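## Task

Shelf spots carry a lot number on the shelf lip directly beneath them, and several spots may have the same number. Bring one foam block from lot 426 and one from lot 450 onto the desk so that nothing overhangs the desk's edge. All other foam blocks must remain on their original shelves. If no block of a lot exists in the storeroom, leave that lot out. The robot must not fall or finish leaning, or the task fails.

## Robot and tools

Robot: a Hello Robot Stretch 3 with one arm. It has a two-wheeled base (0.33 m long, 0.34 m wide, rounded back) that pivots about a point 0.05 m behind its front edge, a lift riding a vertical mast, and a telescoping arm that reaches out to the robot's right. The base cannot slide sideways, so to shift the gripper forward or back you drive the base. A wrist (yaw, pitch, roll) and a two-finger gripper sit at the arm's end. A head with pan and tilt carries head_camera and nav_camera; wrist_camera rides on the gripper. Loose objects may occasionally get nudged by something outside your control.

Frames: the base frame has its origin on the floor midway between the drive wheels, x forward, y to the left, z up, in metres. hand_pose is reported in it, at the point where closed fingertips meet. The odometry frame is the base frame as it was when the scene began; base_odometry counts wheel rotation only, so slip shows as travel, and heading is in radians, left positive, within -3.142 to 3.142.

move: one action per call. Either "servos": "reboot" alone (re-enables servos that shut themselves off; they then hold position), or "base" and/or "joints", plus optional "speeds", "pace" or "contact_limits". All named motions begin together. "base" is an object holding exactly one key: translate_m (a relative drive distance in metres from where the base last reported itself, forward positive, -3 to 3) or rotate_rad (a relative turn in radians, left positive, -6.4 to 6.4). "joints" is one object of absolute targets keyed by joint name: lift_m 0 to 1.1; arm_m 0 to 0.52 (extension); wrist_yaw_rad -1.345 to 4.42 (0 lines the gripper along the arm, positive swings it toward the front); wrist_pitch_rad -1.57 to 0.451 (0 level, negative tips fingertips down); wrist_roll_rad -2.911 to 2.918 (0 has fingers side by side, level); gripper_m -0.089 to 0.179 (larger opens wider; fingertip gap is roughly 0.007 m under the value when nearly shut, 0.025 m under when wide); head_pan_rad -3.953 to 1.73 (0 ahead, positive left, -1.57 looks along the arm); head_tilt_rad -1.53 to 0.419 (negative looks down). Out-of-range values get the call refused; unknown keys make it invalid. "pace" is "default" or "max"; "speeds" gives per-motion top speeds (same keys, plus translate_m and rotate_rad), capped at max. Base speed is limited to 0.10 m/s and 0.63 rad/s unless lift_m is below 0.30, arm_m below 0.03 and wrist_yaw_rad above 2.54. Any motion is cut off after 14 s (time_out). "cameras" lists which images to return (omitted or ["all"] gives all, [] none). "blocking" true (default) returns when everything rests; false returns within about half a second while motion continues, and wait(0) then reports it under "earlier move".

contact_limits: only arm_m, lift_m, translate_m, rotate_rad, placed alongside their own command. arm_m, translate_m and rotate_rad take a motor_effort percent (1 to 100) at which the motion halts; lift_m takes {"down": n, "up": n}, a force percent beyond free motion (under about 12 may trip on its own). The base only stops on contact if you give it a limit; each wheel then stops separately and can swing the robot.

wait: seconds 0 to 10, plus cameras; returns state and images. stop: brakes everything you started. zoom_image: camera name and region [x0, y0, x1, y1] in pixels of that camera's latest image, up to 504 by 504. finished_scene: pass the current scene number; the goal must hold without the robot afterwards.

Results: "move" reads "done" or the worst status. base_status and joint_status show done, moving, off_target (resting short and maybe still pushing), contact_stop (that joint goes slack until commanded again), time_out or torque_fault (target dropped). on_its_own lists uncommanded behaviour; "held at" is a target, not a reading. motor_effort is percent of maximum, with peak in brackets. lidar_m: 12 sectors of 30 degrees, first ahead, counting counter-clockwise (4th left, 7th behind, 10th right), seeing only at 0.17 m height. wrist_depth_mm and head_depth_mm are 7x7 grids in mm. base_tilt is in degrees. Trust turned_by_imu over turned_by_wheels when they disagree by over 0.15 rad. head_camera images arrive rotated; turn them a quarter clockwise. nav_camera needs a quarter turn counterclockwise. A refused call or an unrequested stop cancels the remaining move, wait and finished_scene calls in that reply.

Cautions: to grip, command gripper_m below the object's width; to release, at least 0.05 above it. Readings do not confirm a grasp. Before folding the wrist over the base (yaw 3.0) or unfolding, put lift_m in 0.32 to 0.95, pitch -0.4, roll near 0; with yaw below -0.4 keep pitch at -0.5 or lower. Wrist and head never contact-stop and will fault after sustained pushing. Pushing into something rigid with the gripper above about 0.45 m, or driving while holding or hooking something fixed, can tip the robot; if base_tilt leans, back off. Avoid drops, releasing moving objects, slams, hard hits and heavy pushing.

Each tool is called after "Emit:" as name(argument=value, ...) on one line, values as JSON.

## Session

Emit:
move(joints={"head_pan_rad": -1.57, "head_tilt_rad": -0.2}, pace="max", cameras=["nav_camera"])

Emit:
move(joints={"head_pan_rad": 0, "head_tilt_rad": -0.2}, pace="max", cameras=["nav_camera"])

Emit:
move(joints={"head_pan_rad": -3.14, "head_tilt_rad": -0.2}, pace="max", cameras=["nav_camera"])

Scene clock: 2.07 s.
move: done
base_odometry: x=+0.000 y=+0.000 heading=+0.000
turned_by_wheels: +0.000
turned_by_imu: +0.000
base_tilt: forward=-0.3 right=-1.2
lidar_m: 0.85 0.78 0.78 0.97 1.18 1.17 1.58 1.49 1.13 1.38 3.13 1.32
head_depth_mm: 1598 1617 1636 1663 1641 1101 872 / 1755 1791 1808 1851 1757 1095 1589 / 1959 2000 2021 2089 1739 1142 1766 / 2168 2260 2310 2388 1712 1285 1686 / 2430 2618 2669 2737 1699 2145 1748 / 2500 3093 3181 3254 2016 2374 1733 / 2512 3030 3147 3217 3173 2365 1729
base_status: not commanded
joint_positions: lift_m=+0.306 arm_m=+0.001 wrist_yaw_rad=+2.853 wrist_pitch_rad=-0.337 wrist_roll_rad=+0.000 gripper_m=+0.037 head_pan_rad=-1.578 head_tilt_rad=-0.200
joint_status: all done
measured_speeds: translate_m=+0.000 rotate_rad=+0.000 lift_m=+0.000 arm_m=+0.000 wrist_yaw_rad=+0.000 wrist_pitch_rad=+0.000 wrist_roll_rad=+0.000 head_pan_rad=+0.024 head_tilt_rad=+0.000
motor_effort: left_wheel=-0.1(0.5) right_wheel=+0.2(1.2) lift_m=+26.5(27.3) arm_m=-11.3(11.3) wrist_yaw_rad=+0.3(2.2) wrist_pitch_rad=+2.1(2.2) wrist_roll_rad=+0.0(0.3) gripper_m=+0.2(1.0) head_pan_rad=+3.5(5.8) head_tilt_rad=-3.1(6.1)
hand_pose: x=+0.0453 y=+0.0786 z=+0.3376 quat_wxyz=(+0.218, +0.707, +0.017, +0.673) (m; base frame)
wrist_depth_mm: 137 - - 955 795 679 601 / 137 - - - 839 721 631 / 146 - - - 904 758 664 / 155 208 900 900 900 813 706 / 170 182 753 689 712 703 698 / 588 194 127 577 130 586 584 / 513 205 319 505 491 499 500
pictures: nav_camera (sideways)
camera_calibration:
nav_camera: T_world_to_cam=[[0.0157653, -0.17273, 0.984843, -1.23903], [-0.999872, -0.00552428, 0.015037, 0.0366951], [0.00284321, -0.984954, -0.172795, 0.1781], [0, 0, 0, 1]] pos_world=[0.0557178, -0.0383947, 1.25048]

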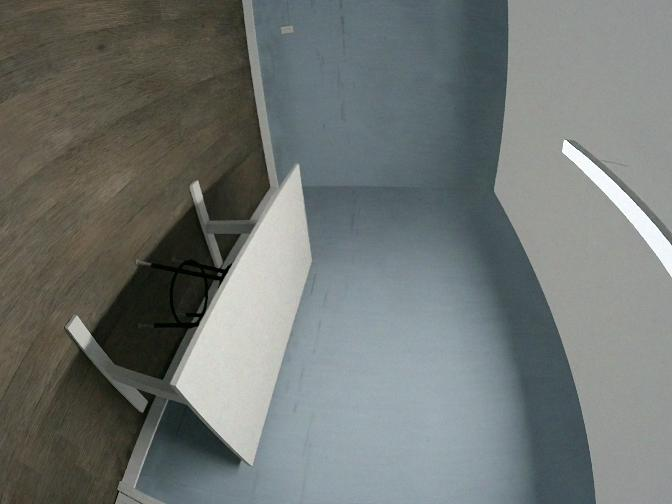

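Scene clock: 4.13 s.
move: done
base_odometry: x=+0.000 y=+0.000 heading=+0.000
turned_by_wheels: +0.000
turned_by_imu: +0.000
base_tilt: forward=-0.2 right=-1.2
lidar_m: 0.85 0.78 0.78 0.97 1.18 1.17 1.58 1.49 1.13 1.38 3.11 1.32
head_depth_mm: 1220 1240 1303 1378 1443 1521 1600 / 1060 1106 1154 1203 1260 1325 1389 / 958 994 1033 1073 1120 1166 1222 / 875 906 937 973 1008 1045 1090 / 807 831 858 885 914 949 984 / 747 768 790 814 838 865 895 / 695 713 731 752 775 796 823
base_status: not commanded
joint_positions: lift_m=+0.306 arm_m=+0.001 wrist_yaw_rad=+2.853 wrist_pitch_rad=-0.337 wrist_roll_rad=+0.000 gripper_m=+0.037 head_pan_rad=+0.008 head_tilt_rad=-0.200
joint_status: all done
measured_speeds: translate_m=+0.000 rotate_rad=+0.000 lift_m=+0.000 arm_m=+0.000 wrist_yaw_rad=+0.000 wrist_pitch_rad=+0.000 wrist_roll_rad=+0.000 head_pan_rad=-0.024 head_tilt_rad=+0.000
motor_effort: left_wheel=-0.3(0.8) right_wheel=+0.5(1.2) lift_m=+25.8(27.1) arm_m=-12.5(13.0) wrist_yaw_rad=+0.0(1.9) wrist_pitch_rad=+2.1(2.2) wrist_roll_rad=-0.3(0.3) gripper_m=+0.3(0.9) head_pan_rad=-2.4(5.5) head_tilt_rad=-2.9(5.4)
hand_pose: x=+0.0453 y=+0.0786 z=+0.3376 quat_wxyz=(+0.218, +0.707, +0.017, +0.673) (m; base frame)
wrist_depth_mm: 138 - - 943 795 694 604 / 137 - - - 846 722 632 / 146 - - - 902 763 663 / 155 208 920 912 886 795 684 / 171 182 744 687 710 706 691 / 586 194 127 572 129 590 579 / 522 204 317 506 491 499 500
pictures: nav_camera (sideways)
camera_calibration:
nav_camera: T_world_to_cam=[[0.172709, 0.0184567, 0.9848, -1.23994], [0.0211063, -0.999664, 0.0150338, 0.0304714], [0.984747, 0.018189, -0.173041, 0.172431], [0, 0, 0, 1]] pos_world=[0.0437042, 0.0502099, 1.25047]

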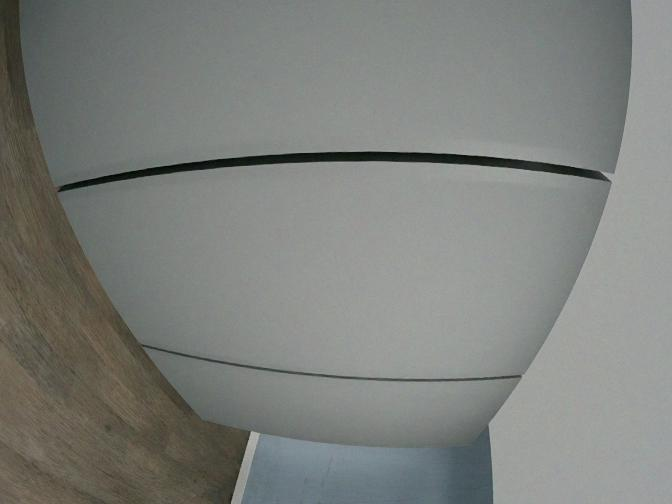

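Scene clock: 6.80 s.
move: done
base_odometry: x=+0.000 y=+0.000 heading=+0.000
turned_by_wheels: +0.000
turned_by_imu: +0.000
base_tilt: forward=-0.3 right=-1.3
lidar_m: 0.85 0.78 0.78 0.97 1.18 1.17 1.59 1.49 1.14 1.39 3.13 1.32
head_depth_mm: 1445 1701 1711 1733 1780 1523 1680 / 1839 1582 1642 1687 1812 1717 1670 / 1960 1979 1580 1604 1677 1702 1705 / 1811 1876 1926 2009 2077 2124 1754 / 1656 1711 1756 1824 1887 1957 1744 / 1519 1558 1605 1639 1693 1748 1734 / 1397 1441 1477 1526 1567 1610 1617
base_status: not commanded
joint_positions: lift_m=+0.306 arm_m=+0.001 wrist_yaw_rad=+2.853 wrist_pitch_rad=-0.337 wrist_roll_rad=+0.000 gripper_m=+0.037 head_pan_rad=-3.148 head_tilt_rad=-0.200
joint_status: all done
measured_speeds: translate_m=+0.000 rotate_rad=+0.000 lift_m=+0.000 arm_m=+0.000 wrist_yaw_rad=+0.000 wrist_pitch_rad=+0.000 wrist_roll_rad=+0.000 head_pan_rad=+0.024 head_tilt_rad=+0.000
motor_effort: left_wheel=-0.3(0.6) right_wheel=+0.7(1.5) lift_m=+25.7(27.4) arm_m=-12.1(12.9) wrist_yaw_rad=-1.2(2.2) wrist_pitch_rad=+2.0(2.1) wrist_roll_rad=+0.2(0.3) gripper_m=+0.1(1.2) head_pan_rad=+3.5(5.1) head_tilt_rad=-1.7(6.4)
hand_pose: x=+0.0453 y=+0.0786 z=+0.3376 quat_wxyz=(+0.218, +0.707, +0.017, +0.673) (m; base frame)
wrist_depth_mm: 138 - - 940 793 693 602 / 137 - - - 844 725 630 / 145 - - - 913 762 660 / 156 209 898 880 907 800 707 / 171 181 747 697 707 707 699 / 588 195 127 580 129 584 581 / 517 205 318 510 489 499 503
pictures: nav_camera (sideways)
camera_calibration:
nav_camera: T_world_to_cam=[[-0.172982, -0.0159016, 0.984797, -1.23782], [-0.00632711, 0.999867, 0.0150336, 0.030639], [-0.984905, -0.00363039, -0.173059, 0.18447], [0, 0, 0, 1]] pos_world=[-0.0322413, -0.0496486, 1.25047]

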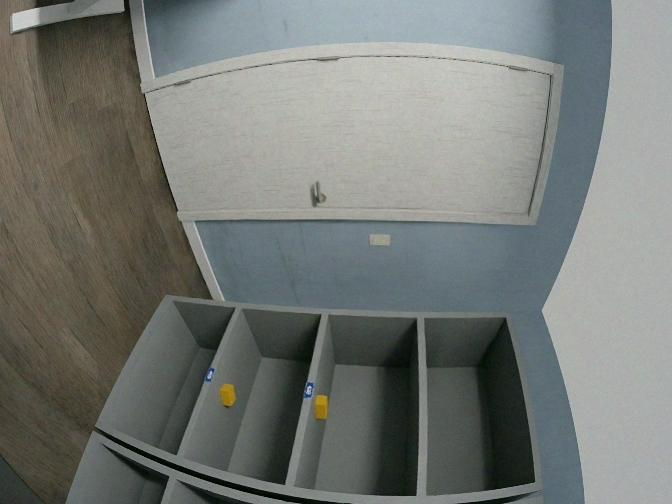

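Emit:
move(joints={"head_pan_rad": -3.9, "head_tilt_rad": -0.3, "lift_m": 0.27}, pace="max", cameras=["head_camera", "nav_camera"])

Scene clock: 34.13 s.
move: done
base_odometry: x=+0.000 y=+0.000 heading=+0.000
turned_by_wheels: +0.000
turned_by_imu: +0.000
base_tilt: forward=-0.1 right=-1.2
lidar_m: 0.85 0.78 0.78 0.97 1.18 1.17 1.58 1.49 1.14 1.38 3.14 1.32
head_depth_mm: - - - - - - - / - - - - - - - / 1412 1453 1547 1519 1680 1709 1521 / 1107 1152 1264 1306 1522 1399 1428 / 1414 1145 1562 1278 1535 1427 1461 / 1457 1506 1605 1639 1713 1753 1460 / 1477 1527 1633 1607 1710 1746 1466
base_status: not commanded
joint_positions: lift_m=+0.270 arm_m=+0.001 wrist_yaw_rad=+2.853 wrist_pitch_rad=-0.338 wrist_roll_rad=+0.000 gripper_m=+0.037 head_pan_rad=-3.917 head_tilt_rad=-0.302
joint_status: all done
measured_speeds: all 0
motor_effort: left_wheel=-0.3(0.5) right_wheel=+0.7(1.3) lift_m=+26.4(26.4) arm_m=-11.7(12.6) wrist_yaw_rad=+0.2(1.5) wrist_pitch_rad=+2.3(2.3) wrist_roll_rad=-0.2(0.3) gripper_m=+0.7(1.0) head_pan_rad=+1.4(3.9) head_tilt_rad=-2.4(4.8)
hand_pose: x=+0.0452 y=+0.0785 z=+0.3009 quat_wxyz=(+0.218, +0.707, +0.018, +0.673) (m; base frame)
wrist_depth_mm: 138 - - 943 788 680 604 / 137 - - - 848 727 631 / 146 - - - 907 764 664 / 155 206 834 832 819 774 711 / 172 182 694 630 649 649 641 / 540 194 127 513 129 539 540 / 476 204 277 437 454 459 462
pictures: head_camera (sideways), nav_camera (sideways)
camera_calibration:
head_camera: T_world_to_cam=[[0.208814, -0.1399, -0.967897, 1.27395], [-0.727343, -0.683812, -0.0580791, 0.07968], [-0.653735, 0.716121, -0.244545, 0.27784], [0, 0, 0, 1]] pos_world=[-0.0264319, 0.0337452, 1.30563]
nav_camera: T_world_to_cam=[[-0.206456, 0.178536, 0.96203, -1.20785], [0.689652, 0.724012, 0.013638, 0.0282123], [-0.694086, 0.666282, -0.272604, 0.312263], [0, 0, 0, 1]] pos_world=[-0.0520862, -0.0128364, 1.24673]

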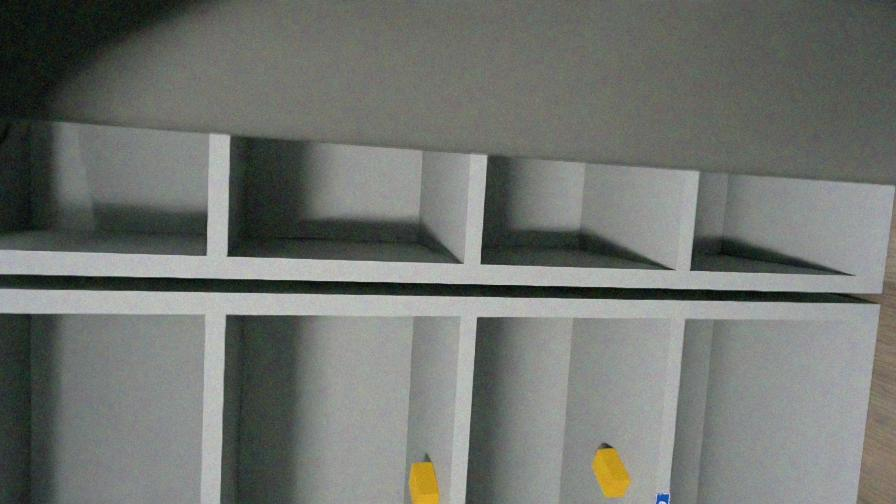

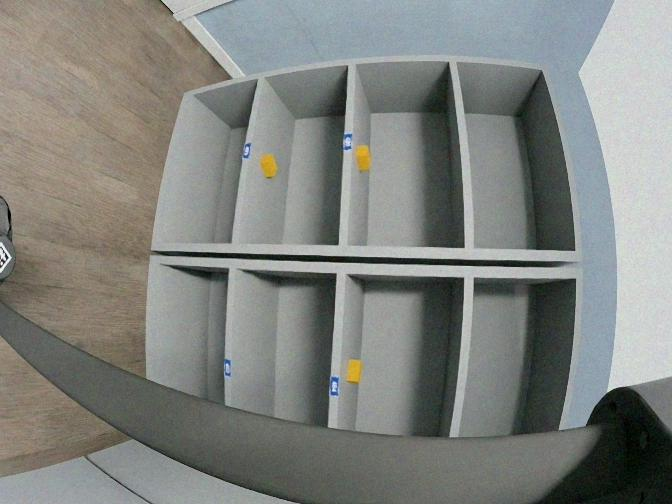

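Emit:
zoom_image(camera="nav_camera", region=[230, 120, 370, 190])

Emit:
zoom_image(camera="nav_camera", region=[215, 330, 375, 420])

Emit:
move(base={"rotate_rad": 0.68}, joints={"head_pan_rad": 1.65, "head_tilt_rad": -0.35, "wrist_yaw_rad": 3.0}, pace="max", cameras=["head_camera", "nav_camera"])

Scaled by 3.600 from the camera's 672x504 image, which has a finer 792x594 frame.

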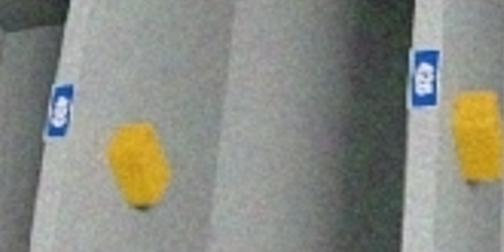

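Scaled by 3.150 from the camera's 672x504 image, which has a finer 792x594 frame.

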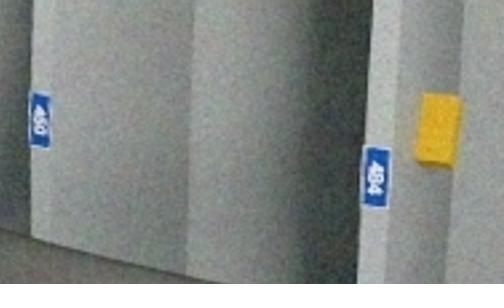

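Scene clock: 46.53 s.
move: done
base_odometry: x=+0.000 y=+0.000 heading=+0.680
turned_by_wheels: +0.680
turned_by_imu: +0.668
base_tilt: forward=-0.4 right=-1.1
lidar_m: 0.78 0.80 1.10 1.17 1.58 1.56 1.49 1.14 1.33 3.13 1.10 0.80
head_depth_mm: 1363 1417 1527 1577 1636 1712 1428 / 1373 1426 1537 1586 1621 1699 1428 / 1384 1429 1553 1571 1604 1749 1456 / 1371 1296 1534 1361 1511 1673 1445 / 1016 1069 1137 1218 1372 1493 1443 / 1425 1472 1586 1691 1570 1776 1469 / 1428 1489 1604 1695 1556 1774 1477
base_status: done
joint_positions: lift_m=+0.270 arm_m=+0.001 wrist_yaw_rad=+2.997 wrist_pitch_rad=-0.338 wrist_roll_rad=+0.000 gripper_m=+0.037 head_pan_rad=+1.659 head_tilt_rad=-0.350
joint_status: all done
measured_speeds: translate_m=+0.000 rotate_rad=+0.000 lift_m=+0.000 arm_m=+0.000 wrist_yaw_rad=+0.000 wrist_pitch_rad=+0.000 wrist_roll_rad=+0.000 head_pan_rad=-0.024 head_tilt_rad=+0.000
motor_effort: left_wheel=-5.9(15.1) right_wheel=+6.3(14.3) lift_m=+23.7(29.8) arm_m=-10.4(12.8) wrist_yaw_rad=+1.8(7.3) wrist_pitch_rad=+2.2(2.4) wrist_roll_rad=-0.1(0.3) gripper_m=+0.4(1.1) head_pan_rad=-2.9(6.2) head_tilt_rad=-4.1(7.7)
hand_pose: x=+0.0124 y=+0.0858 z=+0.3009 quat_wxyz=(+0.169, +0.703, +0.069, +0.687) (m; base frame)
wrist_depth_mm: - 136 - - - - 895 / - 145 - - - - 917 / - 158 - - - - 925 / 846 172 755 821 834 824 799 / 668 616 193 625 651 644 650 / 554 534 129 516 130 537 534 / 478 289 239 285 453 459 460
pictures: head_camera (sideways), nav_camera (sideways)
camera_calibration:
head_camera: T_world_to_cam=[[0.071776, -0.287686, -0.955031, 1.25798], [-0.996962, -0.0497184, -0.0599506, 0.0837575], [-0.0302356, 0.956433, -0.290381, 0.333693], [0, 0, 0, 1]] pos_world=[0.0032997, 0.0469127, 1.30333]
nav_camera: T_world_to_cam=[[-0.0448436, 0.315208, 0.947962, -1.19046], [0.994639, 0.102595, 0.0129375, 0.0272646], [-0.0931784, 0.943461, -0.318119, 0.367834], [0, 0, 0, 1]] pos_world=[-0.0462287, 0.0254086, 1.24518]

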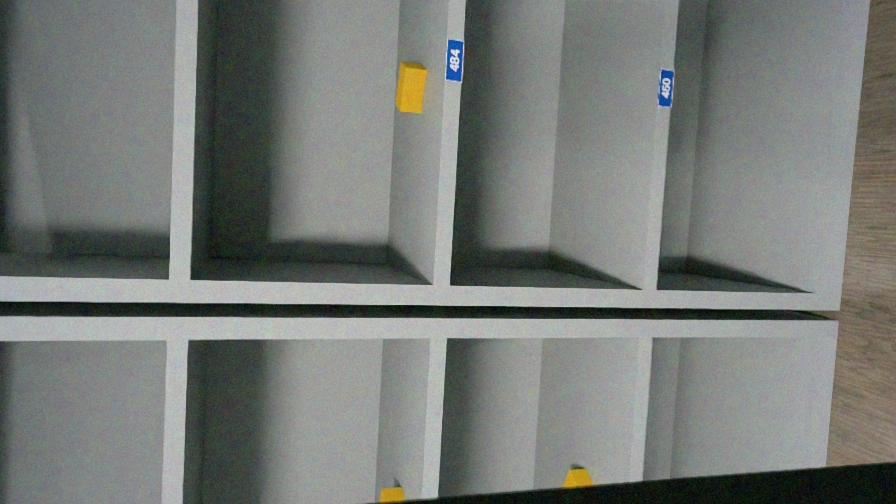

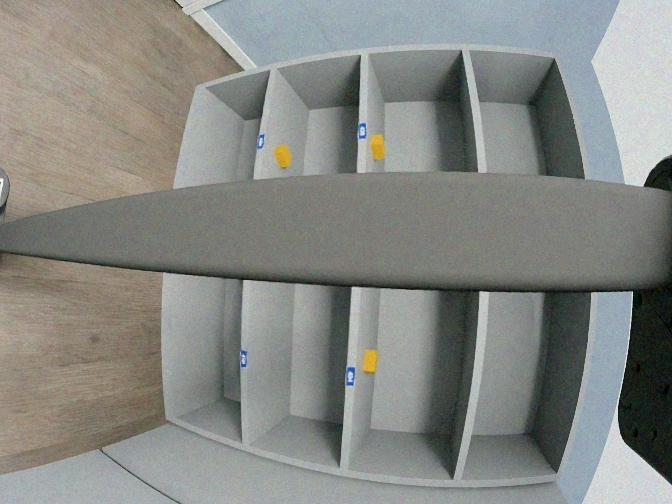

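Emit:
zoom_image(camera="head_camera", region=[430, 30, 690, 120])

Emit:
zoom_image(camera="nav_camera", region=[250, 115, 310, 175])

Emit:
zoom_image(camera="nav_camera", region=[340, 105, 400, 165])

Scaled by 1.938 from the camera's 896x504 image, which has a finer 1280x720 frame.

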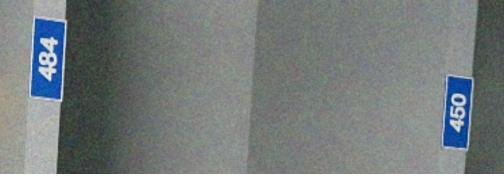

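Scaled by 8.400 from the camera's 672x504 image, which has a finer 792x594 frame.

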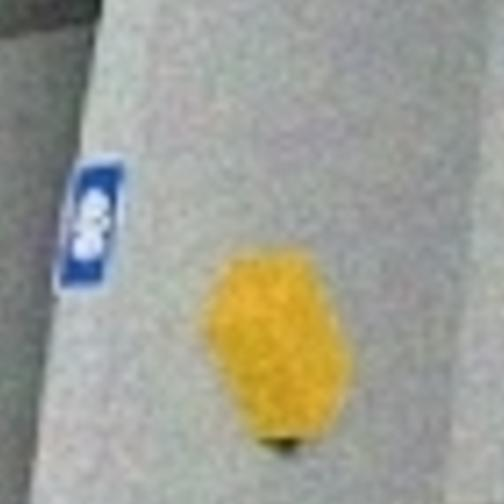

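Scaled by 8.400 from the camera's 672x504 image, which has a finer 792x594 frame.

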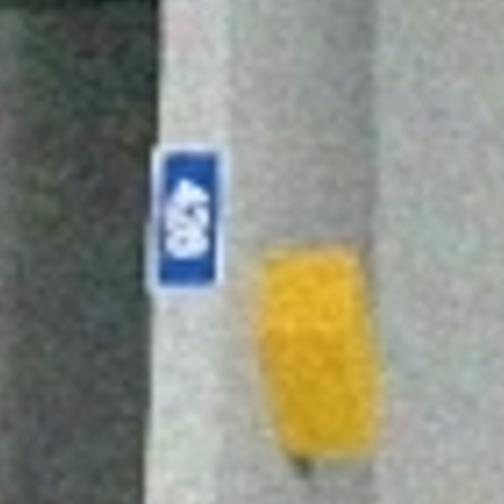

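Emit:
move(base={"rotate_rad": 2.442}, joints={"head_pan_rad": -1.57, "head_tilt_rad": -0.45}, pace="max", cameras=[])

Emit:
move(base={"translate_m": 0.828}, pace="max", cameras=[])

Emit:
move(base={"rotate_rad": 0.757}, pace="max", cameras=["head_camera"])

Emit:
zoom_image(camera="head_camera", region=[300, 0, 804, 504])

Scene clock: 90.20 s.
move: done
base_odometry: x=+0.000 y=+0.000 heading=+3.121
turned_by_wheels: +2.442
turned_by_imu: +2.394
base_tilt: forward=-0.3 right=-1.0
lidar_m: 1.58 1.49 1.13 1.34 3.14 1.43 0.87 0.78 0.78 0.93 1.58 1.17
head_depth_mm: 728 761 800 847 898 951 1016 / 790 833 881 934 996 1062 1143 / 874 925 979 1053 1121 1206 1291 / 962 1023 1099 1182 1288 1408 1369 / 1082 1162 1256 1366 1501 1591 1364 / 1139 1245 1329 1476 1608 1638 1360 / 1242 1426 1473 1690 1511 1578 1348
base_status: done
joint_positions: lift_m=+0.270 arm_m=+0.001 wrist_yaw_rad=+2.997 wrist_pitch_rad=-0.338 wrist_roll_rad=+0.000 gripper_m=+0.037 head_pan_rad=-1.579 head_tilt_rad=-0.454
joint_status: all done
measured_speeds: translate_m=+0.000 rotate_rad=+0.000 lift_m=+0.000 arm_m=+0.000 wrist_yaw_rad=+0.000 wrist_pitch_rad=+0.000 wrist_roll_rad=+0.000 head_pan_rad=+0.024 head_tilt_rad=+0.000
motor_effort: left_wheel=-6.2(15.0) right_wheel=+6.6(15.3) lift_m=+24.2(25.1) arm_m=-12.3(13.1) wrist_yaw_rad=+2.5(3.0) wrist_pitch_rad=+2.2(2.3) wrist_roll_rad=+0.0(0.4) gripper_m=+0.5(0.9) head_pan_rad=+3.9(5.5) head_tilt_rad=+3.1(5.9)
hand_pose: x=+0.0124 y=+0.0858 z=+0.3009 quat_wxyz=(+0.169, +0.703, +0.069, +0.687) (m; base frame)
wrist_depth_mm: - 136 - - - - - / - 146 - - - - - / - 158 - - - - - / 854 173 746 830 817 814 803 / 664 606 192 634 646 647 645 / 551 538 129 511 130 535 535 / 471 286 241 284 450 466 456
pictures: none
No camera images: "cameras" was empty.

Scene clock: 94.30 s.
move: done
base_odometry: x=-0.828 y=+0.017 heading=+3.121
turned_by_wheels: +0.000
turned_by_imu: +0.000
base_tilt: forward=-0.2 right=-1.3
lidar_m: 0.76 0.88 0.89 1.08 1.11 2.55 1.57 1.39 1.40 0.73 0.86 0.83
head_depth_mm: 1232 1323 1363 1479 1586 1680 1395 / 1319 1440 1481 1603 1512 1640 1393 / 1052 1434 1485 1686 1357 1568 1356 / 875 1297 1364 1033 1349 1452 1304 / 619 666 722 774 843 931 1041 / 586 647 710 743 874 935 1084 / 668 765 851 784 1091 994 872
base_status: done
joint_positions: lift_m=+0.270 arm_m=+0.001 wrist_yaw_rad=+2.998 wrist_pitch_rad=-0.338 wrist_roll_rad=+0.000 gripper_m=+0.037 head_pan_rad=-1.570 head_tilt_rad=-0.450
joint_status: not commanded
measured_speeds: all 0
motor_effort: left_wheel=-1.5(13.6) right_wheel=+5.5(13.5) lift_m=+26.6(27.1) arm_m=-9.7(12.5) wrist_yaw_rad=+1.8(4.2) wrist_pitch_rad=+2.2(2.4) wrist_roll_rad=-0.1(0.3) gripper_m=+0.5(1.0) head_pan_rad=+3.1(4.4) head_tilt_rad=+4.7(5.4)
hand_pose: x=+0.0123 y=+0.0858 z=+0.3009 quat_wxyz=(+0.169, +0.703, +0.069, +0.687) (m; base frame)
wrist_depth_mm: - 137 - - 955 814 705 / - 146 - - - 854 730 / - 158 - - - 909 771 / 844 172 764 826 826 816 772 / 674 609 193 636 659 649 648 / 556 533 129 508 130 543 531 / 471 288 240 283 450 461 464
pictures: none
No camera images: "cameras" was empty.

Scene clock: 95.83 s.
move: done
base_odometry: x=-0.828 y=+0.017 heading=-2.405
turned_by_wheels: +0.757
turned_by_imu: +0.743
base_tilt: forward=-0.3 right=-1.3
lidar_m: 0.89 0.92 1.10 1.59 1.94 1.44 1.39 1.45 0.73 1.06 0.76 0.92
head_depth_mm: 580 943 1010 843 1017 993 899 / 590 946 1022 832 1200 1020 892 / 604 946 1023 823 1197 1017 889 / 620 948 1024 747 1201 978 884 / 637 946 1024 801 1202 1003 880 / 655 949 1024 795 1201 997 876 / 673 947 1023 784 1189 990 872
base_status: done
joint_positions: lift_m=+0.270 arm_m=+0.001 wrist_yaw_rad=+2.998 wrist_pitch_rad=-0.338 wrist_roll_rad=+0.000 gripper_m=+0.037 head_pan_rad=-1.570 head_tilt_rad=-0.449
joint_status: not commanded
measured_speeds: all 0
motor_effort: left_wheel=-6.1(15.0) right_wheel=+6.8(14.6) lift_m=+27.0(27.9) arm_m=-11.1(11.5) wrist_yaw_rad=+0.2(2.9) wrist_pitch_rad=+2.2(2.4) wrist_roll_rad=+0.0(0.3) gripper_m=+0.4(1.0) head_pan_rad=+3.1(3.9) head_tilt_rad=+3.7(5.4)
hand_pose: x=+0.0123 y=+0.0858 z=+0.3009 quat_wxyz=(+0.169, +0.703, +0.069, +0.687) (m; base frame)
wrist_depth_mm: - 137 - - - - - / - 146 - - - - - / - 158 - - - - - / 848 173 752 831 819 803 798 / 673 609 193 631 647 646 643 / 549 535 129 512 130 537 535 / 475 289 239 284 449 460 464
pictures: head_camera (sideways)
camera_calibration:
head_camera: T_world_to_cam=[[-0.0466728, 0.386264, -0.921207, 1.21455], [0.997515, -0.0307106, -0.0634159, 0.0760947], [-0.0527861, -0.921877, -0.383871, 0.455501], [0, 0, 0, 1]] pos_world=[0.00482476, -0.0468832, 1.29853]

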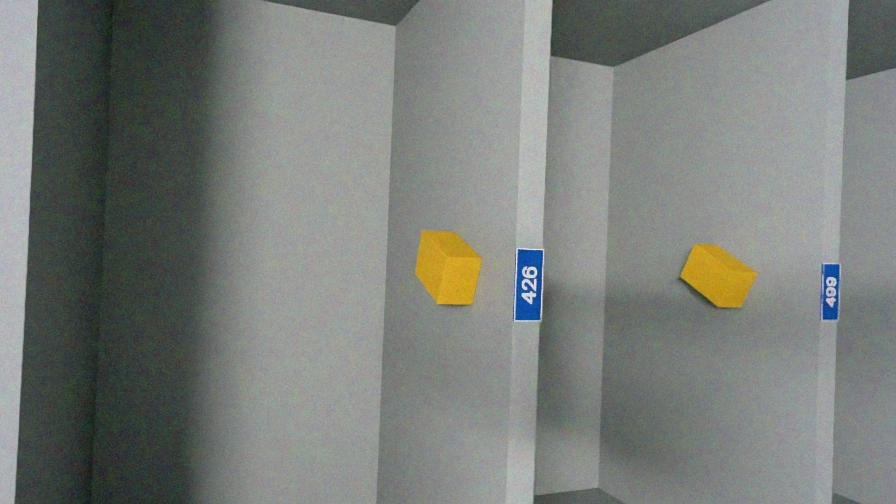

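Scaled by 1.000.

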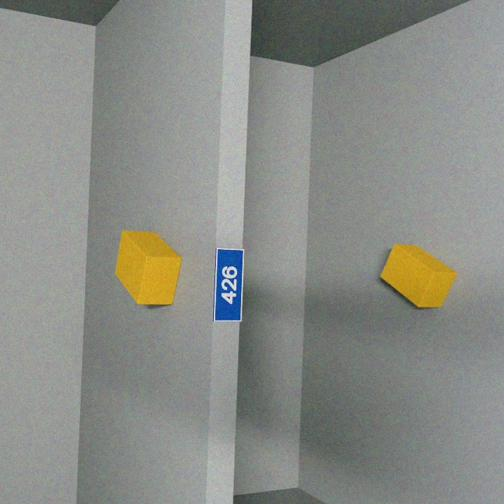

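Emit:
move(base={"translate_m": 0.1}, joints={"lift_m": 0.5, "wrist_pitch_rad": -0.4}, pace="max", cameras=[])

Emit:
move(joints={"wrist_yaw_rad": -0.37, "wrist_pitch_rad": -0.4, "gripper_m": 0.179, "lift_m": 1.09}, pace="max", cameras=[])

Emit:
move(joints={"arm_m": 0.2}, pace="max", cameras=["wrist_camera"])

Emit:
zoom_image(camera="wrist_camera", region=[200, 100, 500, 364])

Scene clock: 146.67 s.
move: done
base_odometry: x=-0.902 y=-0.050 heading=-2.405
turned_by_wheels: +0.000
turned_by_imu: -0.001
base_tilt: forward=-0.3 right=-1.1
lidar_m: 0.78 0.82 1.07 2.29 2.08 1.54 1.49 1.49 0.78 1.07 0.71 0.81
head_depth_mm: 578 948 1019 843 1197 1031 900 / 590 947 1022 834 1201 1022 895 / 603 948 1022 740 1201 989 892 / 617 950 1023 813 1201 1008 884 / 634 948 1026 801 1202 1004 879 / 653 948 1026 794 1206 997 876 / 674 931 995 784 1045 962 972
base_status: done
joint_positions: lift_m=+0.500 arm_m=+0.001 wrist_yaw_rad=+2.998 wrist_pitch_rad=-0.413 wrist_roll_rad=+0.000 gripper_m=+0.037 head_pan_rad=-1.570 head_tilt_rad=-0.449
joint_status: all done
measured_speeds: all 0
motor_effort: left_wheel=+3.5(12.2) right_wheel=+2.7(13.0) lift_m=+26.3(31.6) arm_m=-12.1(12.7) wrist_yaw_rad=+1.0(2.7) wrist_pitch_rad=+2.0(3.9) wrist_roll_rad=-0.1(0.3) gripper_m=+0.4(1.0) head_pan_rad=+2.2(3.2) head_tilt_rad=+1.9(3.0)
hand_pose: x=+0.0110 y=+0.0771 z=+0.5138 quat_wxyz=(+0.195, +0.700, +0.095, +0.680) (m; base frame)
wrist_depth_mm: - 138 - - - - 948 / - 148 - - - - 959 / - 163 - - - - 959 / - 187 - - - - 980 / 965 921 204 921 921 923 884 / 813 804 129 761 130 770 776 / 699 694 266 686 665 677 677
pictures: none
No camera images: "cameras" was empty.

Scene clock: 151.40 s.
move: done
base_odometry: x=-0.902 y=-0.050 heading=-2.405
turned_by_wheels: +0.000
turned_by_imu: +0.000
base_tilt: forward=-0.4 right=-1.4
lidar_m: 0.79 0.82 1.07 2.29 2.08 1.54 1.49 1.49 0.78 1.06 0.71 0.81
head_depth_mm: 577 936 - - - - - / 590 939 - - - - - / 603 937 - - - - - / 618 947 1022 761 1175 - - / 635 952 1023 804 1206 1002 881 / 652 950 1028 795 1199 996 874 / 674 931 998 784 1044 958 974
base_status: not commanded
joint_positions: lift_m=+1.090 arm_m=+0.001 wrist_yaw_rad=-0.367 wrist_pitch_rad=-0.414 wrist_roll_rad=+0.000 gripper_m=+0.179 head_pan_rad=-1.570 head_tilt_rad=-0.449
joint_status: all done
measured_speeds: all 0
motor_effort: left_wheel=+3.7(4.0) right_wheel=+2.8(3.4) lift_m=+25.8(33.6) arm_m=-9.1(11.8) wrist_yaw_rad=-3.2(6.9) wrist_pitch_rad=+2.1(4.6) wrist_roll_rad=+0.0(0.4) gripper_m=+0.9(83.4) head_pan_rad=+1.7(3.0) head_tilt_rad=-0.1(2.3)
hand_pose: x=-0.1023 y=-0.3554 z=+1.1036 quat_wxyz=(+0.654, +0.017, -0.707, -0.270) (m; base frame)
wrist_depth_mm: 677 703 759 - 722 527 479 / 708 722 737 711 705 546 601 / 544 533 499 523 522 541 - / 422 419 435 - 840 634 - / 389 147 - - 890 696 992 / 116 140 845 835 842 762 121 / 119 734 756 762 907 - 110
pictures: none
No camera images: "cameras" was empty.

Scene clock: 153.10 s.
move: done
base_odometry: x=-0.902 y=-0.050 heading=-2.405
turned_by_wheels: +0.000
turned_by_imu: +0.000
base_tilt: forward=-0.4 right=-1.2
lidar_m: 0.79 0.82 1.07 2.29 2.08 1.54 1.49 1.49 0.79 1.07 0.71 0.81
head_depth_mm: 578 919 1022 739 1201 1031 900 / 591 - - 729 1198 1018 896 / 605 930 - 350 1200 984 891 / 619 940 991 353 1202 1007 883 / 637 951 1025 803 1210 1001 877 / 654 950 1028 792 1206 997 876 / 675 932 993 783 1043 959 971
base_status: not commanded
joint_positions: lift_m=+1.090 arm_m=+0.200 wrist_yaw_rad=-0.367 wrist_pitch_rad=-0.414 wrist_roll_rad=+0.000 gripper_m=+0.179 head_pan_rad=-1.570 head_tilt_rad=-0.449
joint_status: all done
measured_speeds: all 0
motor_effort: left_wheel=+3.0(3.9) right_wheel=+2.7(3.6) lift_m=+27.0(27.4) arm_m=+12.8(14.5) wrist_yaw_rad=-2.7(4.3) wrist_pitch_rad=+2.0(2.2) wrist_roll_rad=+0.1(0.3) gripper_m=+0.4(1.1) head_pan_rad=+1.3(2.2) head_tilt_rad=-0.8(1.4)
hand_pose: x=-0.1023 y=-0.5548 z=+1.1036 quat_wxyz=(+0.654, +0.017, -0.707, -0.270) (m; base frame)
wrist_depth_mm: 503 530 568 620 656 530 407 / 541 577 612 656 688 550 420 / 536 531 530 521 518 511 428 / 420 415 396 391 407 406 401 / 344 342 327 337 334 336 357 / 119 142 289 291 315 675 121 / 118 252 272 722 739 707 110
pictures: wrist_camera
camera_calibration:
wrist_camera: T_world_to_cam=[[-0.945557, 0.324478, -0.0252016, 0.117727], [0.206852, 0.539389, -0.816254, 1.25376], [-0.251263, -0.777028, -0.577143, 0.346286], [0, 0, 0, 1]] pos_world=[-0.0610171, -0.445391, 1.22621]

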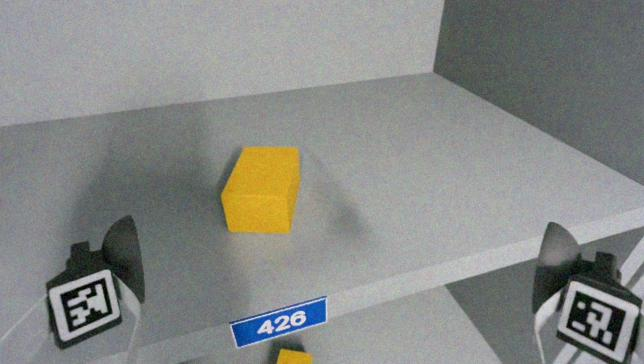

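Scaled by 1.680.

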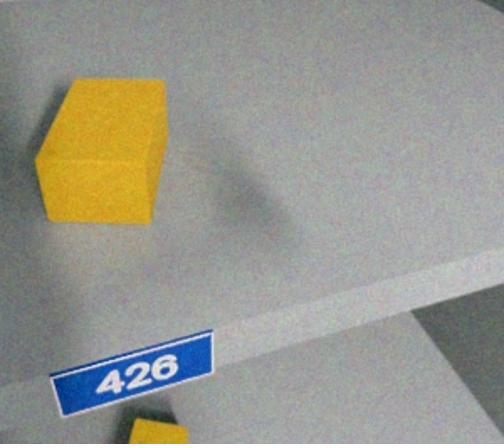

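Emit:
move(base={"translate_m": 0.012}, cameras=[])

Emit:
move(joints={"arm_m": 0.386}, pace="max", cameras=[])

Emit:
move(joints={"lift_m": 1.01}, contact_limits={"lift_m": {"down": 16}}, cameras=["wrist_camera"])

Scene clock: 185.27 s.
move: done
base_odometry: x=-0.911 y=-0.058 heading=-2.405
turned_by_wheels: +0.000
turned_by_imu: +0.000
base_tilt: forward=-0.2 right=-1.2
lidar_m: 0.77 0.81 1.07 1.58 2.10 1.55 1.50 0.86 0.79 1.07 0.70 0.80
head_depth_mm: 577 917 1023 738 1206 1028 899 / 590 - - 728 1202 1022 894 / 602 929 - 350 1204 981 891 / 616 937 989 353 1206 1005 885 / 635 950 1024 803 1199 1007 881 / 654 950 1026 793 1204 998 875 / 674 929 966 786 1005 961 942
base_status: done
joint_positions: lift_m=+1.090 arm_m=+0.200 wrist_yaw_rad=-0.367 wrist_pitch_rad=-0.414 wrist_roll_rad=+0.000 gripper_m=+0.179 head_pan_rad=-1.570 head_tilt_rad=-0.449
joint_status: not commanded
measured_speeds: all 0
motor_effort: left_wheel=+5.3(9.9) right_wheel=+4.7(9.5) lift_m=+28.7(30.0) arm_m=+12.2(12.9) wrist_yaw_rad=-3.1(4.0) wrist_pitch_rad=+2.1(2.2) wrist_roll_rad=+0.1(0.3) gripper_m=+0.6(0.9) head_pan_rad=+1.1(1.4) head_tilt_rad=-2.1(2.8)
hand_pose: x=-0.1023 y=-0.5548 z=+1.1036 quat_wxyz=(+0.654, +0.017, -0.707, -0.270) (m; base frame)
wrist_depth_mm: 502 533 569 619 665 548 417 / 535 572 613 655 690 566 432 / 538 537 528 526 516 515 441 / 417 418 413 405 409 403 400 / 343 341 341 337 335 335 355 / 119 142 288 290 315 682 121 / 118 253 271 736 736 705 110
pictures: none
No camera images: "cameras" was empty.

Scene clock: 186.90 s.
move: done
base_odometry: x=-0.911 y=-0.058 heading=-2.405
turned_by_wheels: +0.000
turned_by_imu: +0.000
base_tilt: forward=-0.3 right=-1.3
lidar_m: 0.77 0.81 1.06 1.58 2.10 1.55 1.50 0.85 0.79 1.07 0.70 0.80
head_depth_mm: 578 919 1035 841 1206 1028 899 / 590 468 1014 779 1202 1021 893 / 604 439 420 725 1202 982 890 / 618 930 491 810 1203 1010 884 / 634 952 1028 806 1205 1003 881 / 655 949 1025 794 1205 996 877 / 675 932 967 784 1005 958 943
base_status: not commanded
joint_positions: lift_m=+1.090 arm_m=+0.386 wrist_yaw_rad=-0.368 wrist_pitch_rad=-0.414 wrist_roll_rad=+0.000 gripper_m=+0.179 head_pan_rad=-1.570 head_tilt_rad=-0.449
joint_status: all done
measured_speeds: all 0
motor_effort: left_wheel=+4.8(5.8) right_wheel=+4.7(5.2) lift_m=+25.5(29.6) arm_m=+10.2(14.4) wrist_yaw_rad=-2.3(4.2) wrist_pitch_rad=+2.1(2.2) wrist_roll_rad=+0.1(0.3) gripper_m=+0.7(1.0) head_pan_rad=+0.5(1.5) head_tilt_rad=-3.4(3.4)
hand_pose: x=-0.1024 y=-0.7408 z=+1.1036 quat_wxyz=(+0.654, +0.017, -0.707, -0.270) (m; base frame)
wrist_depth_mm: 349 368 397 429 467 505 423 / 370 398 427 468 516 538 433 / 404 434 469 492 510 512 449 / 419 415 410 412 407 403 401 / 344 341 338 337 334 332 330 / 119 142 287 296 285 276 121 / 118 244 251 - 247 241 110
pictures: none
No camera images: "cameras" was empty.

Scene clock: 188.47 s.
move: done
base_odometry: x=-0.911 y=-0.058 heading=-2.405
turned_by_wheels: +0.000
turned_by_imu: +0.000
base_tilt: forward=-0.3 right=-1.2
lidar_m: 0.77 0.81 1.06 1.58 2.11 1.55 1.51 0.85 0.79 1.06 0.70 0.80
head_depth_mm: 577 950 1003 - 1206 1031 898 / 590 947 487 701 1204 1024 896 / 603 949 468 548 1204 981 888 / 618 948 1001 669 1209 1011 885 / 633 949 1021 804 1203 1005 879 / 654 949 1027 795 1202 999 876 / 676 927 965 783 1008 961 943
base_status: not commanded
joint_positions: lift_m=+1.010 arm_m=+0.386 wrist_yaw_rad=-0.368 wrist_pitch_rad=-0.414 wrist_roll_rad=+0.000 gripper_m=+0.179 head_pan_rad=-1.570 head_tilt_rad=-0.449
joint_status: all done
measured_speeds: all 0
motor_effort: left_wheel=+5.0(5.6) right_wheel=+4.9(5.4) lift_m=+23.5(26.0) arm_m=+0.8(10.4) wrist_yaw_rad=-2.1(3.4) wrist_pitch_rad=+2.1(2.2) wrist_roll_rad=+0.2(0.3) gripper_m=+0.5(1.3) head_pan_rad=+0.5(1.3) head_tilt_rad=-3.3(3.8)
contact_limits: lift_m down 16 (down: maximum 72; up: maximum 65)
hand_pose: x=-0.1024 y=-0.7408 z=+1.0236 quat_wxyz=(+0.654, +0.017, -0.707, -0.270) (m; base frame)
wrist_depth_mm: 349 370 398 431 467 506 425 / 371 401 421 445 456 453 419 / 351 346 344 341 334 334 331 / 272 271 270 280 277 265 263 / 226 223 222 - 219 217 216 / 119 142 189 - 187 180 121 / 119 161 160 - 162 162 111
pictures: wrist_camera
camera_calibration:
wrist_camera: T_world_to_cam=[[-0.945499, 0.324648, -0.0252014, 0.176158], [0.206949, 0.539352, -0.816254, 1.28878], [-0.251403, -0.776983, -0.577143, 0.155601], [0, 0, 0, 1]] pos_world=[-0.0610351, -0.631395, 1.14621]

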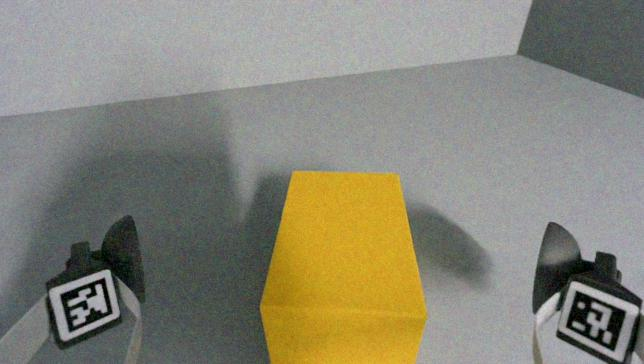

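Emit:
move(joints={"gripper_m": 0.03}, cameras=[])

Emit:
move(joints={"lift_m": 1.08}, cameras=["wrist_camera"])

Scene clock: 195.47 s.
move: done
base_odometry: x=-0.911 y=-0.058 heading=-2.405
turned_by_wheels: +0.000
turned_by_imu: +0.000
base_tilt: forward=-0.4 right=-1.1
lidar_m: 0.77 0.81 1.06 1.58 2.10 1.55 1.50 0.86 0.79 1.07 0.70 0.80
head_depth_mm: 580 946 998 - 1207 1026 897 / 592 948 483 729 1200 1021 894 / 604 951 469 547 1205 985 889 / 621 948 1001 668 1206 1010 883 / 638 949 1024 802 1208 1002 880 / 656 949 1026 793 1202 997 873 / 678 930 963 784 1004 958 941
base_status: not commanded
joint_positions: lift_m=+1.010 arm_m=+0.386 wrist_yaw_rad=-0.369 wrist_pitch_rad=-0.406 wrist_roll_rad=+0.000 gripper_m=+0.031 head_pan_rad=-1.570 head_tilt_rad=-0.450
joint_status: all done
measured_speeds: all 0
motor_effort: left_wheel=+5.3(5.7) right_wheel=+5.0(5.5) lift_m=+23.8(24.5) arm_m=-10.3(12.7) wrist_yaw_rad=-1.5(3.7) wrist_pitch_rad=+0.5(2.2) wrist_roll_rad=-0.1(0.3) gripper_m=-11.9(84.2) head_pan_rad=-0.3(1.2) head_tilt_rad=-4.1(5.1)
contact_limits: lift_m down 16 (down: maximum 72; up: maximum 65)
hand_pose: x=-0.1029 y=-0.7417 z=+1.0255 quat_wxyz=(+0.655, +0.013, -0.707, -0.267) (m; base frame)
wrist_depth_mm: 350 372 394 428 465 503 422 / 373 398 425 452 474 468 419 / 360 356 356 350 349 341 340 / 280 278 276 287 271 270 268 / 229 227 162 - 158 223 220 / 194 193 127 - 126 189 188 / 168 158 159 - 157 156 164
pictures: none
No camera images: "cameras" was empty.

Scene clock: 196.93 s.
move: done
base_odometry: x=-0.911 y=-0.058 heading=-2.405
turned_by_wheels: +0.000
turned_by_imu: +0.000
base_tilt: forward=-0.5 right=-1.2
lidar_m: 0.77 0.81 1.06 1.58 2.10 1.56 1.50 0.85 0.79 1.07 0.70 0.80
head_depth_mm: 580 930 1045 844 1208 1028 899 / 592 917 1022 831 1201 1021 894 / 605 476 428 719 1202 983 887 / 622 939 465 809 1205 1008 885 / 638 949 1026 802 1203 999 879 / 657 948 1030 791 1204 999 876 / 677 931 967 782 1006 956 942
base_status: not commanded
joint_positions: lift_m=+1.080 arm_m=+0.386 wrist_yaw_rad=-0.369 wrist_pitch_rad=-0.414 wrist_roll_rad=+0.000 gripper_m=+0.031 head_pan_rad=-1.570 head_tilt_rad=-0.450
joint_status: all done
measured_speeds: all 0
motor_effort: left_wheel=+5.0(5.4) right_wheel=+4.7(5.6) lift_m=+29.0(32.9) arm_m=-6.8(10.8) wrist_yaw_rad=-0.6(3.0) wrist_pitch_rad=+2.2(2.3) wrist_roll_rad=+0.0(0.3) gripper_m=-11.0(12.3) head_pan_rad=-0.2(0.9) head_tilt_rad=-3.8(5.1)
hand_pose: x=-0.1025 y=-0.7406 z=+1.0935 quat_wxyz=(+0.654, +0.017, -0.707, -0.270) (m; base frame)
wrist_depth_mm: 349 370 401 430 466 503 420 / 372 399 429 466 511 538 431 / 401 431 454 485 491 486 437 / 398 396 394 425 389 387 381 / 330 327 158 - 158 322 315 / 278 277 129 - 126 272 271 / 241 108 233 - 225 225 235
pictures: wrist_camera
camera_calibration:
wrist_camera: T_world_to_cam=[[-0.945164, 0.325622, -0.0252204, 0.178465], [0.207649, 0.539532, -0.815958, 1.34566], [-0.252087, -0.776451, -0.577561, 0.196791], [0, 0, 0, 1]] pos_world=[-0.0611368, -0.631337, 1.21616]

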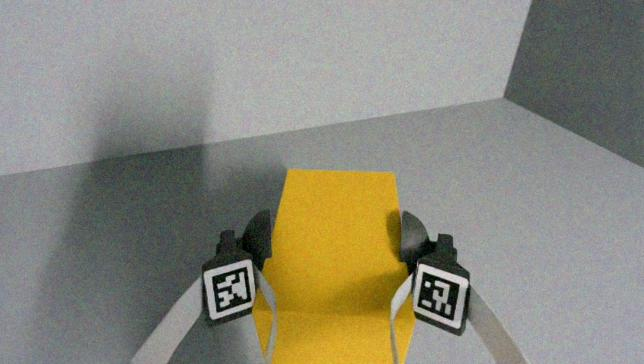

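Emit:
move(joints={"arm_m": 0.01}, speeds={"arm_m": 0.25}, cameras=[])

Emit:
move(base={"translate_m": -0.6}, joints={"lift_m": 0.86, "head_tilt_rad": -0.6}, pace="max", cameras=[])

Emit:
move(base={"rotate_rad": 1.6}, pace="max", cameras=[])

Emit:
move(base={"translate_m": 1.15}, pace="max", cameras=["nav_camera"])

Scene clock: 220.23 s.
move: done
base_odometry: x=-0.911 y=-0.058 heading=-2.405
turned_by_wheels: +0.000
turned_by_imu: +0.000
base_tilt: forward=-0.5 right=-1.2
lidar_m: 0.77 0.81 1.06 1.58 2.11 1.55 1.50 0.86 0.79 1.07 0.70 0.80
head_depth_mm: 579 938 - - - - - / 591 947 - - - - - / 605 947 - - - - - / 620 947 1021 810 1204 - - / 637 947 1025 802 1205 1004 881 / 655 950 1026 794 1205 996 875 / 676 932 964 784 1008 961 942
base_status: not commanded
joint_positions: lift_m=+1.080 arm_m=+0.010 wrist_yaw_rad=-0.369 wrist_pitch_rad=-0.415 wrist_roll_rad=+0.000 gripper_m=+0.031 head_pan_rad=-1.570 head_tilt_rad=-0.450
joint_status: all done
measured_speeds: all 0
motor_effort: left_wheel=+5.6(5.6) right_wheel=+5.4(5.5) lift_m=+28.5(29.8) arm_m=-12.0(14.5) wrist_yaw_rad=-2.4(3.3) wrist_pitch_rad=+2.1(2.4) wrist_roll_rad=+0.1(0.4) gripper_m=-11.1(12.0) head_pan_rad=-2.0(2.0) head_tilt_rad=-3.5(4.5)
hand_pose: x=-0.1025 y=-0.3646 z=+1.0934 quat_wxyz=(+0.654, +0.017, -0.707, -0.270) (m; base frame)
wrist_depth_mm: 653 703 762 786 758 544 464 / 682 693 698 689 674 561 530 / 510 509 501 508 493 531 - / 402 401 426 437 856 629 - / 675 - 150 - 157 703 981 / 737 867 129 - 126 830 - / 681 108 704 - 885 975 -
pictures: none
No camera images: "cameras" was empty.

Scene clock: 227.20 s.
move: done
base_odometry: x=-0.466 y=+0.345 heading=-2.405
turned_by_wheels: +0.000
turned_by_imu: +0.000
base_tilt: forward=-0.4 right=-1.3
lidar_m: 1.37 1.43 1.37 3.69 1.27 0.94 0.91 0.94 1.09 0.60 1.10 1.11
head_depth_mm: 862 950 936 716 1127 951 - / 864 949 923 707 1120 493 - / 867 954 910 699 1112 314 - / 482 539 602 668 1022 907 1200 / 490 539 602 682 801 925 1147 / 868 955 868 1194 1086 953 1161 / 870 957 856 1199 1077 944 1156
base_status: done
joint_positions: lift_m=+0.860 arm_m=+0.010 wrist_yaw_rad=-0.369 wrist_pitch_rad=-0.416 wrist_roll_rad=+0.000 gripper_m=+0.031 head_pan_rad=-1.570 head_tilt_rad=-0.600
joint_status: all done
measured_speeds: all 0
motor_effort: left_wheel=-3.5(12.4) right_wheel=-8.6(12.7) lift_m=+29.0(30.4) arm_m=-4.8(12.7) wrist_yaw_rad=-1.4(3.2) wrist_pitch_rad=+2.4(2.5) wrist_roll_rad=+0.0(0.4) gripper_m=-11.2(11.9) head_pan_rad=-2.6(3.0) head_tilt_rad=+3.1(8.4)
hand_pose: x=-0.1025 y=-0.3645 z=+0.8732 quat_wxyz=(+0.654, +0.017, -0.707, -0.271) (m; base frame)
wrist_depth_mm: 284 333 741 805 862 908 742 / 303 327 813 866 981 996 765 / 327 351 891 958 993 959 788 / 784 384 786 - 801 789 762 / 679 418 156 - 158 691 820 / 578 545 129 - 126 - 910 / 505 108 548 - 127 122 971
pictures: none
No camera images: "cameras" was empty.

Scene clock: 230.67 s.
move: done
base_odometry: x=-0.466 y=+0.345 heading=-0.806
turned_by_wheels: +1.600
turned_by_imu: +1.574
base_tilt: forward=-0.3 right=-1.1
lidar_m: 3.68 1.25 0.94 0.91 0.95 1.09 0.60 1.11 1.12 1.37 1.41 1.37
head_depth_mm: 1135 1259 1395 1578 1756 1526 - / 1134 1246 1386 1562 1762 492 - / 1136 1251 1381 1558 1745 314 - / 1138 1249 1392 1571 1751 1499 1307 / 1140 1259 1394 1574 1735 1487 1237 / 1144 1261 1407 1584 1736 1485 1234 / 1150 1258 1401 1585 1759 1476 1232
base_status: done
joint_positions: lift_m=+0.860 arm_m=+0.010 wrist_yaw_rad=-0.369 wrist_pitch_rad=-0.416 wrist_roll_rad=+0.000 gripper_m=+0.031 head_pan_rad=-1.570 head_tilt_rad=-0.600
joint_status: not commanded
measured_speeds: all 0
motor_effort: left_wheel=-8.2(12.9) right_wheel=+8.9(13.2) lift_m=+28.7(29.8) arm_m=-8.4(8.9) wrist_yaw_rad=-2.9(3.0) wrist_pitch_rad=+2.4(2.5) wrist_roll_rad=+0.0(0.3) gripper_m=-11.6(11.9) head_pan_rad=-3.0(3.4) head_tilt_rad=+3.4(4.2)
hand_pose: x=-0.1025 y=-0.3645 z=+0.8732 quat_wxyz=(+0.654, +0.017, -0.707, -0.271) (m; base frame)
wrist_depth_mm: 895 969 - - - 804 866 / 967 - - - - 874 951 / - - - - - 972 - / - - - - - 846 804 / - - 156 - 158 - 662 / - - 129 - 126 - 642 / - 108 - - - 997 982
pictures: none
No camera images: "cameras" was empty.

Scene clock: 243.10 s.
move: done
base_odometry: x=+0.330 y=-0.485 heading=-0.806
turned_by_wheels: +0.000
turned_by_imu: +0.000
base_tilt: forward=-0.3 right=-1.3
lidar_m: 2.54 1.20 0.90 0.87 0.91 1.27 1.75 1.94 1.47 0.94 0.88 1.48
head_depth_mm: 1178 1289 1430 1610 1777 1524 - / 1180 1297 1441 1564 844 492 - / 1183 1300 1418 1127 866 314 - / 1181 1309 1425 1118 863 1459 1308 / 1194 1309 1433 1109 856 1487 1240 / 1190 1312 1433 1093 851 1446 1235 / 1193 1316 1424 1083 876 1433 1227
base_status: done
joint_positions: lift_m=+0.860 arm_m=+0.010 wrist_yaw_rad=-0.369 wrist_pitch_rad=-0.416 wrist_roll_rad=+0.000 gripper_m=+0.031 head_pan_rad=-1.570 head_tilt_rad=-0.600
joint_status: not commanded
measured_speeds: all 0
motor_effort: left_wheel=-0.7(8.4) right_wheel=+9.5(14.0) lift_m=+27.9(29.3) arm_m=-9.7(13.0) wrist_yaw_rad=-2.0(3.4) wrist_pitch_rad=+2.5(2.5) wrist_roll_rad=+0.1(0.4) gripper_m=-11.2(12.0) head_pan_rad=-2.8(3.8) head_tilt_rad=+0.0(3.3)
hand_pose: x=-0.1025 y=-0.3645 z=+0.8732 quat_wxyz=(+0.654, +0.017, -0.707, -0.271) (m; base frame)
wrist_depth_mm: 947 - - - - - - / 871 879 849 - - - - / 626 620 627 647 - - - / 495 488 488 524 - - - / 405 416 157 - 158 - - / - - 129 - 126 - - / - 108 - - - - -
pictures: nav_camera (sideways)
camera_calibration:
nav_camera: T_world_to_cam=[[0.017469, -0.542357, 0.839967, -1.04995], [-0.999789, -0.0185348, 0.00882513, 0.0447881], [0.0107823, -0.839944, -0.542566, 0.659265], [0, 0, 0, 1]] pos_world=[0.0560119, -0.0148723, 1.23922]

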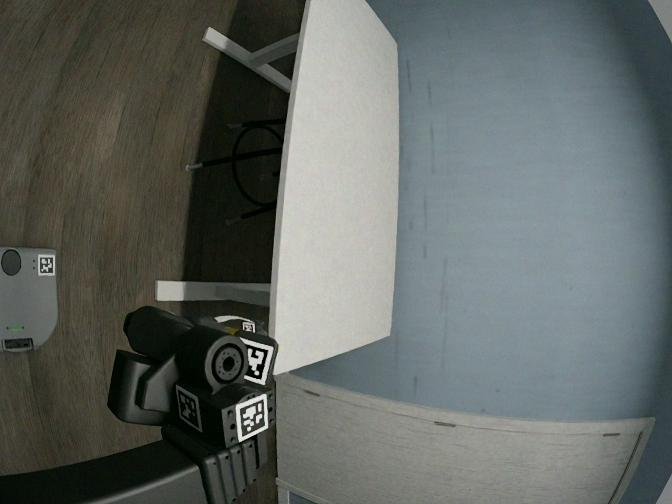

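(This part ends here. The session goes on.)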